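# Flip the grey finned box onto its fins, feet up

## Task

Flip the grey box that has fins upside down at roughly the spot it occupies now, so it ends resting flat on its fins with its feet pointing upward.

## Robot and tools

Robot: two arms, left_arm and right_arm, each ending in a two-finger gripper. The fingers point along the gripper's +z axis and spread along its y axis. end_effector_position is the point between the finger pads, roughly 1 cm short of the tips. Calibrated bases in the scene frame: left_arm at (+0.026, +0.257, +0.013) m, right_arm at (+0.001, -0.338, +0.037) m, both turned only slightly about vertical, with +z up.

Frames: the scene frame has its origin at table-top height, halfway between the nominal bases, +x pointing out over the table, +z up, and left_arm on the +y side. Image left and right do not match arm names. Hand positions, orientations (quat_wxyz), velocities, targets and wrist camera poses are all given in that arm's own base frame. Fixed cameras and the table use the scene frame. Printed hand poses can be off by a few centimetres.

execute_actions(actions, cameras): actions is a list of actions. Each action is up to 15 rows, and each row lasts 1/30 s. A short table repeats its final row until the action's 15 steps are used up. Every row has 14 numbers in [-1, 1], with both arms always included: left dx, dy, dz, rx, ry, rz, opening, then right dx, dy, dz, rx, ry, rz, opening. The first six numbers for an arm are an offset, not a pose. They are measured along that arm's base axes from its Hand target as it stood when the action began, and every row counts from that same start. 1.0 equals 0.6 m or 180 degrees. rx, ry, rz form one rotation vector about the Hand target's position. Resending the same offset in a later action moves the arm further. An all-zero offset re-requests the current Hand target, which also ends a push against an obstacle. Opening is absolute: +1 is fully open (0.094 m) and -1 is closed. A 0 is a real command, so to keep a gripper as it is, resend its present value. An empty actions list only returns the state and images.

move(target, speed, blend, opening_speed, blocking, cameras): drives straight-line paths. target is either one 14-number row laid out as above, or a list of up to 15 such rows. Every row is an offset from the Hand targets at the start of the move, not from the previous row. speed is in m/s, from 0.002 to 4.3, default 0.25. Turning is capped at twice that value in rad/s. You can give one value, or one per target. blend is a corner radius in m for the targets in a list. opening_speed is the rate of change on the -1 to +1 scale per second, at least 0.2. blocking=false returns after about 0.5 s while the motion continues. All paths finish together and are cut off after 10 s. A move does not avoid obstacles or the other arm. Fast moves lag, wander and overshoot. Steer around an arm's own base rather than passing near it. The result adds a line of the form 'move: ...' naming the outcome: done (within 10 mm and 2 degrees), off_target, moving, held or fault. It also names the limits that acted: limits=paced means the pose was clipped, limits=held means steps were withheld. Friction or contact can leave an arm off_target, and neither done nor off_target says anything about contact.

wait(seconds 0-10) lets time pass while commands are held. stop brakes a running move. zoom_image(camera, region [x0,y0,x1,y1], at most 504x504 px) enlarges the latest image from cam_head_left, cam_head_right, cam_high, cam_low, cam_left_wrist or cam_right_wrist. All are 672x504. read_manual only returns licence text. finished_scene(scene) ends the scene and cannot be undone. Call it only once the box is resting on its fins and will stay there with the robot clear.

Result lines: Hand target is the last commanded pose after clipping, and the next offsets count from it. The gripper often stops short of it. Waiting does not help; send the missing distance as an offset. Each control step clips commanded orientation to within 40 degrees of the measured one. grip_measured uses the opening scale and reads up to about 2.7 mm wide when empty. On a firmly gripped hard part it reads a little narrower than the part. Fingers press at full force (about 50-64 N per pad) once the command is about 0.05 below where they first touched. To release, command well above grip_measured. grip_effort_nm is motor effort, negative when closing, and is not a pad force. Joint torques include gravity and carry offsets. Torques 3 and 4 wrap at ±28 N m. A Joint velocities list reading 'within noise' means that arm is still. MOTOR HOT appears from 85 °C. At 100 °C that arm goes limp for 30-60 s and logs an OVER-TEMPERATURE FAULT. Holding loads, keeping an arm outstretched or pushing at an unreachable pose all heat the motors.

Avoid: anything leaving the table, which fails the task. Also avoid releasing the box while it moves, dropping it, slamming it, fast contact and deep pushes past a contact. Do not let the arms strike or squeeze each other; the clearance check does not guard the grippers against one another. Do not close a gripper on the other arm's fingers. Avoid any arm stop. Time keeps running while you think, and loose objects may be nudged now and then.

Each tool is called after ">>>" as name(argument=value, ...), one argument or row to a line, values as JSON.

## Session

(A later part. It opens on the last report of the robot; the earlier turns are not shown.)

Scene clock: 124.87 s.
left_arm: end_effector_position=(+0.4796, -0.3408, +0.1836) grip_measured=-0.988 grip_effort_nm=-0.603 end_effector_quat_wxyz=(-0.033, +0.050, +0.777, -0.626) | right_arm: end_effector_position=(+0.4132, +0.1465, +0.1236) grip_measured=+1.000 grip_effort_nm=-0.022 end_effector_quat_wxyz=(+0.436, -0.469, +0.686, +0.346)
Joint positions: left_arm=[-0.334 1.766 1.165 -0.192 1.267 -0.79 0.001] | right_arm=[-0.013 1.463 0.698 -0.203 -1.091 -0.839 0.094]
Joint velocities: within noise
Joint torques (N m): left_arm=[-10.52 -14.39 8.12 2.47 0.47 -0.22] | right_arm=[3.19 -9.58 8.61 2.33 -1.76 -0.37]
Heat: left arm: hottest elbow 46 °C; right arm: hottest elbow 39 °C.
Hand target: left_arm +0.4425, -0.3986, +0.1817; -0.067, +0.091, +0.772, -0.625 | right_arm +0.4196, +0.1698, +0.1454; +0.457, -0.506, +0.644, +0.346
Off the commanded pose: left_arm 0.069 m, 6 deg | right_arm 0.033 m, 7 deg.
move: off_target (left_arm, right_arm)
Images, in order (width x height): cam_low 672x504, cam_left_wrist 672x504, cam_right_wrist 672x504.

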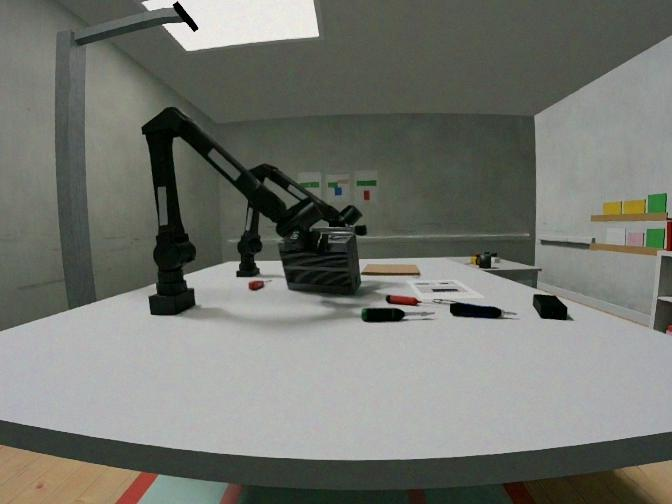

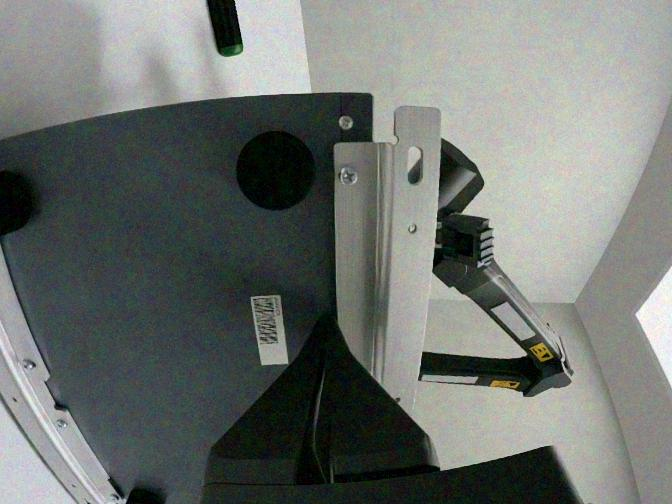

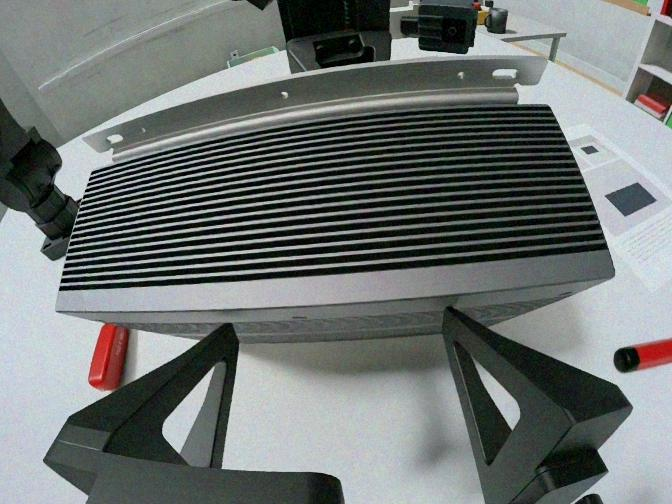

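>>> move(
  target=[
    [0,0,0.0,0,0,0,-1,-0.033,-0.125,-0.05,0,0,0,1],
    [0,0.0,0.0,0,0,0,-1,-0.05,-0.17,-0.13,0,0,0,1],
  ],
  speed=0.035,
  cameras=["cam_high","cam_low","cam_right_wrist"],
)

Scene clock: 137.73 s.
left_arm: end_effector_position=(+0.4412, -0.3931, +0.1876) grip_measured=-0.988 grip_effort_nm=-0.603 end_effector_quat_wxyz=(-0.063, +0.092, +0.772, -0.625) | right_arm: end_effector_position=(+0.3720, +0.0667, +0.0507) grip_measured=+1.000 grip_effort_nm=-0.017 end_effector_quat_wxyz=(+0.442, -0.498, +0.658, +0.351)
Joint positions: left_arm=[-0.446 1.761 1.164 -0.165 1.261 -0.814 0.001] | right_arm=[-0.259 1.67 0.708 -0.628 -1.199 -1.568 0.094]
Joint velocities: within noise
Joint torques (N m): left_arm=[-1.38 -13.16 8.84 2.26 0.48 -0.23] | right_arm=[0.03 -11.22 7.21 0.34 -1.59 0.06]
Heat: left arm: hottest elbow 45 °C; right arm: hottest elbow 39 °C.
Hand target: left_arm +0.4425, -0.3986, +0.1821; -0.067, +0.091, +0.772, -0.625 | right_arm +0.3896, +0.0679, +0.0675; +0.457, -0.506, +0.644, +0.346
Off the commanded pose: left_arm 0.008 m, 1 deg | right_arm 0.024 m, 3 deg.
move: off_target (right_arm)
Images, in order (width x height): cam_high 672x504, cam_low 672x504, cam_right_wrist 672x504.

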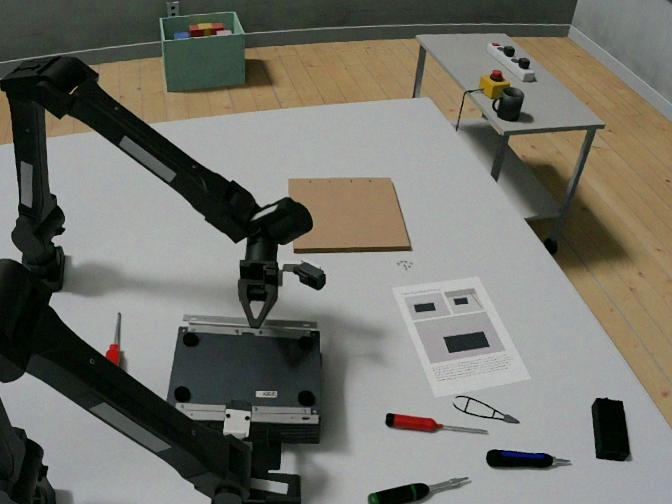

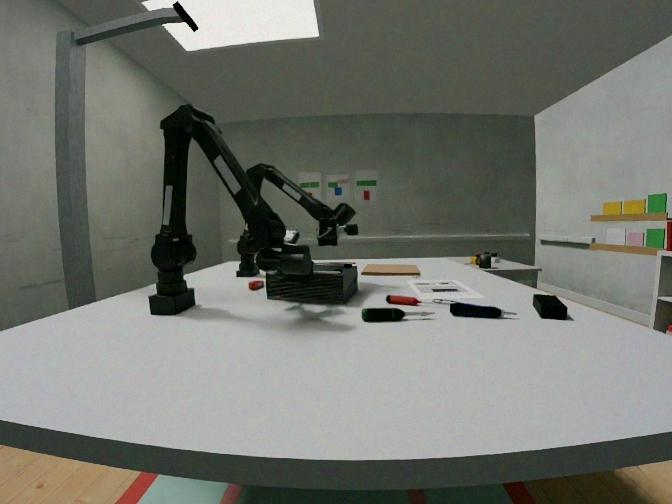

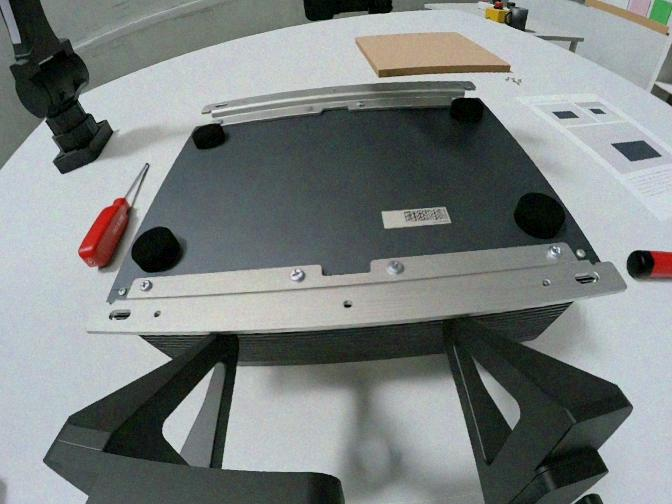

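>>> move(
  target=[
    [0,0,0.12,0,0,0,-1,-0.02,-0.07,0,0,0,0,1],
    [-0.03,0.6,0.2,0,0,0,-1,-0.02,-0.07,-0.115,0,0,0,1],
  ],
  speed=[0.1,0.25],
  cameras=["cam_head_left","cam_right_wrist","cam_low"],
)

Scene clock: 147.87 s.
left_arm: end_effector_position=(+0.4142, -0.0387, +0.2954) grip_measured=-0.988 grip_effort_nm=-0.598 end_effector_quat_wxyz=(+0.076, -0.033, +0.820, -0.566) | right_arm: end_effector_position=(+0.3686, +0.0339, -0.0002) grip_measured=+1.000 grip_effort_nm=-0.012 end_effector_quat_wxyz=(+0.450, -0.503, +0.646, +0.358)
Joint positions: left_arm=[0.303 1.485 1.251 -1.669 1.195 0.45 0.001] | right_arm=[-0.356 1.886 0.782 -0.78 -1.206 -1.895 0.094]
Joint velocities: within noise
Joint torques (N m): left_arm=[-1.44 -8.59 11.51 -0.25 0.57 0.02] | right_arm=[-1.61 -10.17 4.45 0.46 -0.59 -0.07]
Heat: left arm: hottest elbow 45 °C; right arm: hottest elbow 39 °C.
Hand target: left_arm +0.4244, -0.0387, +0.3019; -0.067, +0.091, +0.772, -0.625 | right_arm +0.3775, +0.0259, -0.0016; +0.457, -0.506, +0.644, +0.346
Off the commanded pose: left_arm 0.012 m, 23 deg | right_arm 0.012 m, 2 deg.
joint sent to its limit (left arm) — joint 4 (wrist pitch), lower limit. The joint targets are off in orientation, not in position.
move: off_target (left_arm, right_arm)
Images, in order (width x height): cam_head_left 672x504, cam_low 672x504, cam_right_wrist 672x504.

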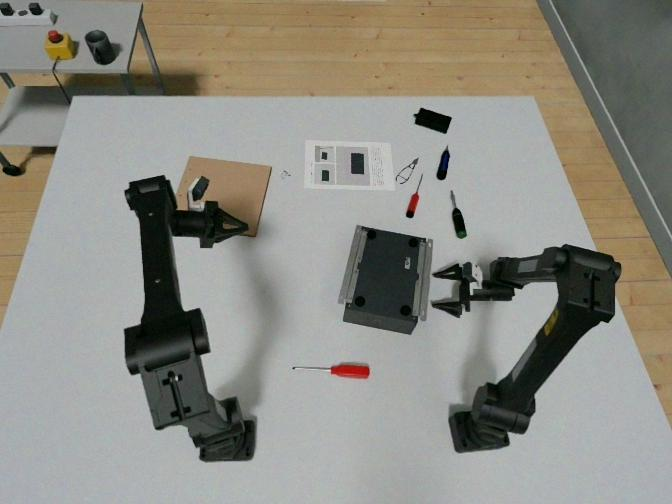

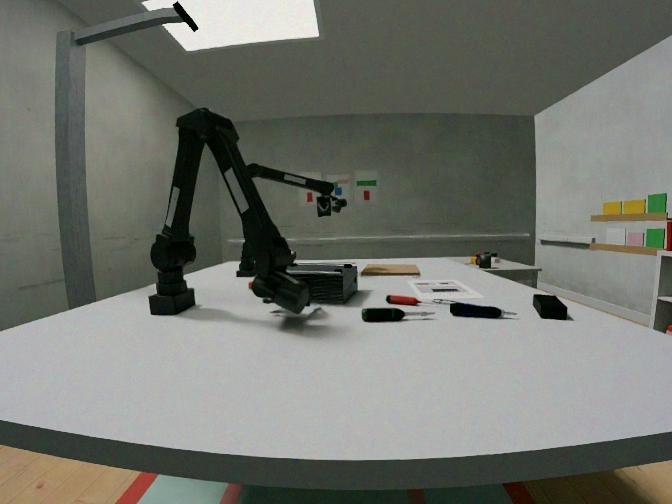

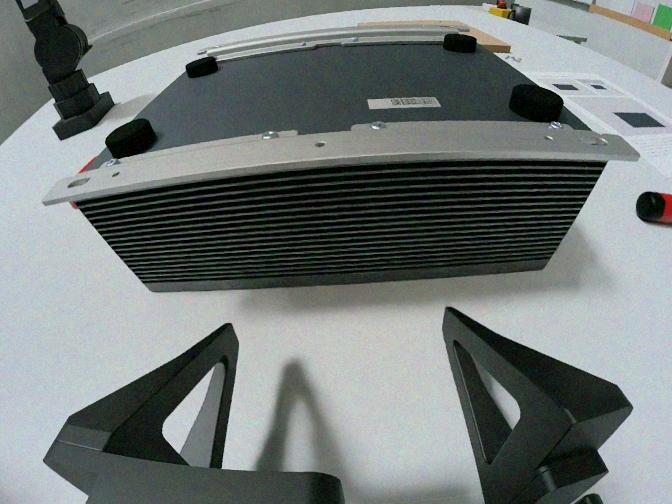

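>>> move(
  target=[0,0,0,0,0,0,-1,0.06,0.44,0,0,0,0,1],
  speed=0.08,
  cameras=["cam_head_left","cam_right_wrist"],
)

Scene clock: 158.47 s.
left_arm: end_effector_position=(+0.4141, -0.0389, +0.2953) grip_measured=-0.988 grip_effort_nm=-0.598 end_effector_quat_wxyz=(+0.076, -0.032, +0.820, -0.566) | right_arm: end_effector_position=(+0.4114, +0.2609, -0.0048) grip_measured=+1.000 grip_effort_nm=-0.017 end_effector_quat_wxyz=(+0.457, -0.493, +0.662, +0.331)
Joint positions: left_arm=[0.302 1.485 1.251 -1.67 1.194 0.452 0.001] | right_arm=[0.29 1.903 0.621 0.673 -0.882 -0.506 0.094]
Joint velocities: within noise
Joint torques (N m): left_arm=[-1.67 -8.59 11.56 -0.27 0.55 0.01] | right_arm=[4.07 -9.52 6.01 2.4 -0.55 0.18]
Heat: left arm: hottest elbow 48 °C; right arm: hottest elbow 38 °C.
Hand target: left_arm +0.4244, -0.0386, +0.3020; -0.067, +0.091, +0.772, -0.625 | right_arm +0.4135, +0.2898, -0.0016; +0.457, -0.506, +0.644, +0.346
Off the commanded pose: left_arm 0.012 m, 23 deg | right_arm 0.029 m, 3 deg.
joint sent to its limit (left arm) — joint 4 (wrist pitch), lower limit. The joint targets are off in orientation, not in position.
move: off_target (left_arm, right_arm)
Images, in order (width x height): cam_head_left 672x504, cam_right_wrist 672x504.

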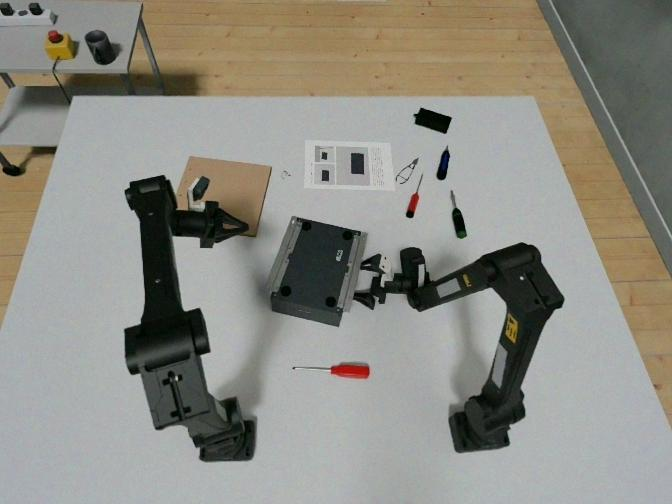

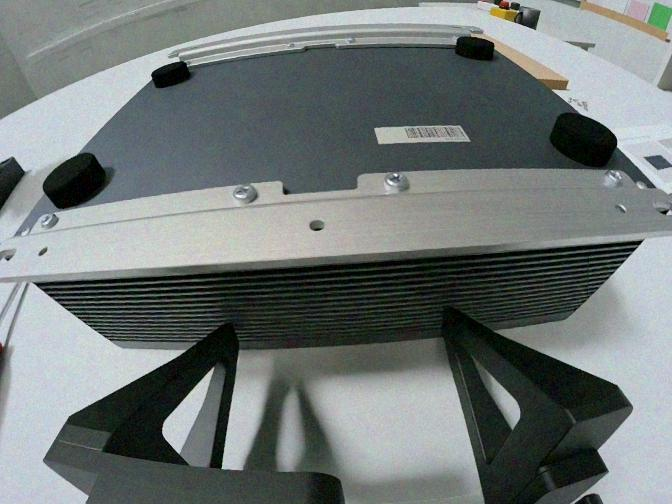

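>>> move(
  target=[0,0,0,0,0,0,-1,-0.02,-0.25,0.02,0,0,0,1],
  speed=0.12,
  cameras=["cam_head_left","cam_high"],
)

Scene clock: 168.73 s.
left_arm: end_effector_position=(+0.4141, -0.0389, +0.2953) grip_measured=-0.988 grip_effort_nm=-0.603 end_effector_quat_wxyz=(+0.077, -0.032, +0.820, -0.566) | right_arm: end_effector_position=(+0.3879, +0.1448, +0.0013) grip_measured=+1.000 grip_effort_nm=-0.022 end_effector_quat_wxyz=(+0.444, -0.502, +0.651, +0.357)
Joint positions: left_arm=[0.302 1.485 1.251 -1.67 1.194 0.452 0.001] | right_arm=[-0.032 1.807 0.607 0.128 -1.16 -1.015 0.094]
Joint velocities: within noise
Joint torques (N m): left_arm=[-1.49 -8.59 11.56 -0.24 0.57 0.02] | right_arm=[-1.55 -11.16 5.04 1.06 -0.76 -0.13]
Heat: left arm: hottest elbow 49 °C; right arm: hottest elbow 38 °C.
Hand target: left_arm +0.4244, -0.0386, +0.3020; -0.067, +0.091, +0.772, -0.625 | right_arm +0.4015, +0.1399, +0.0104; +0.457, -0.506, +0.644, +0.346
Off the commanded pose: left_arm 0.012 m, 23 deg | right_arm 0.017 m, 2 deg.
joint sent to its limit (left arm) — joint 4 (wrist pitch), lower limit. The joint targets are off in orientation, not in position.
move: off_target (left_arm, right_arm)
Images, in order (width x height): cam_head_left 672x504, cam_high 672x504.

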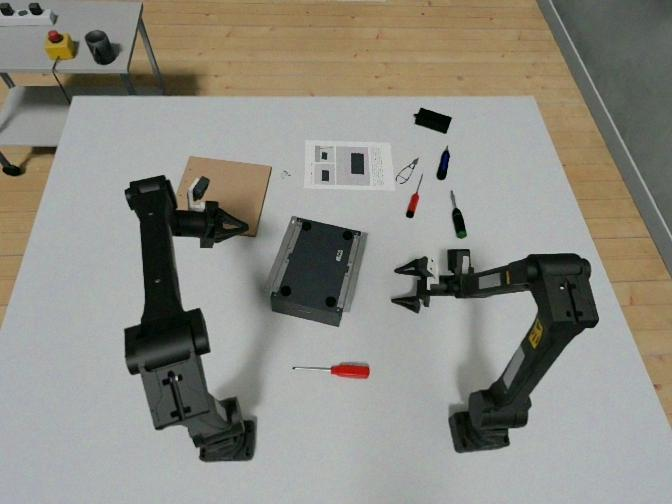

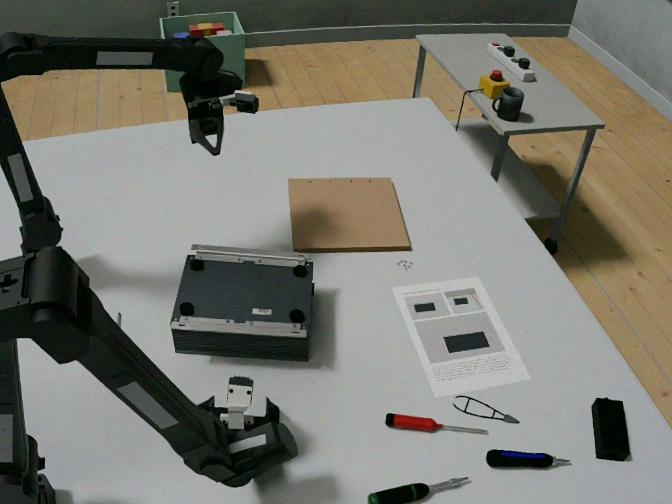

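>>> finished_scene(
  scene=2,
)

The scene is finished: the task was done.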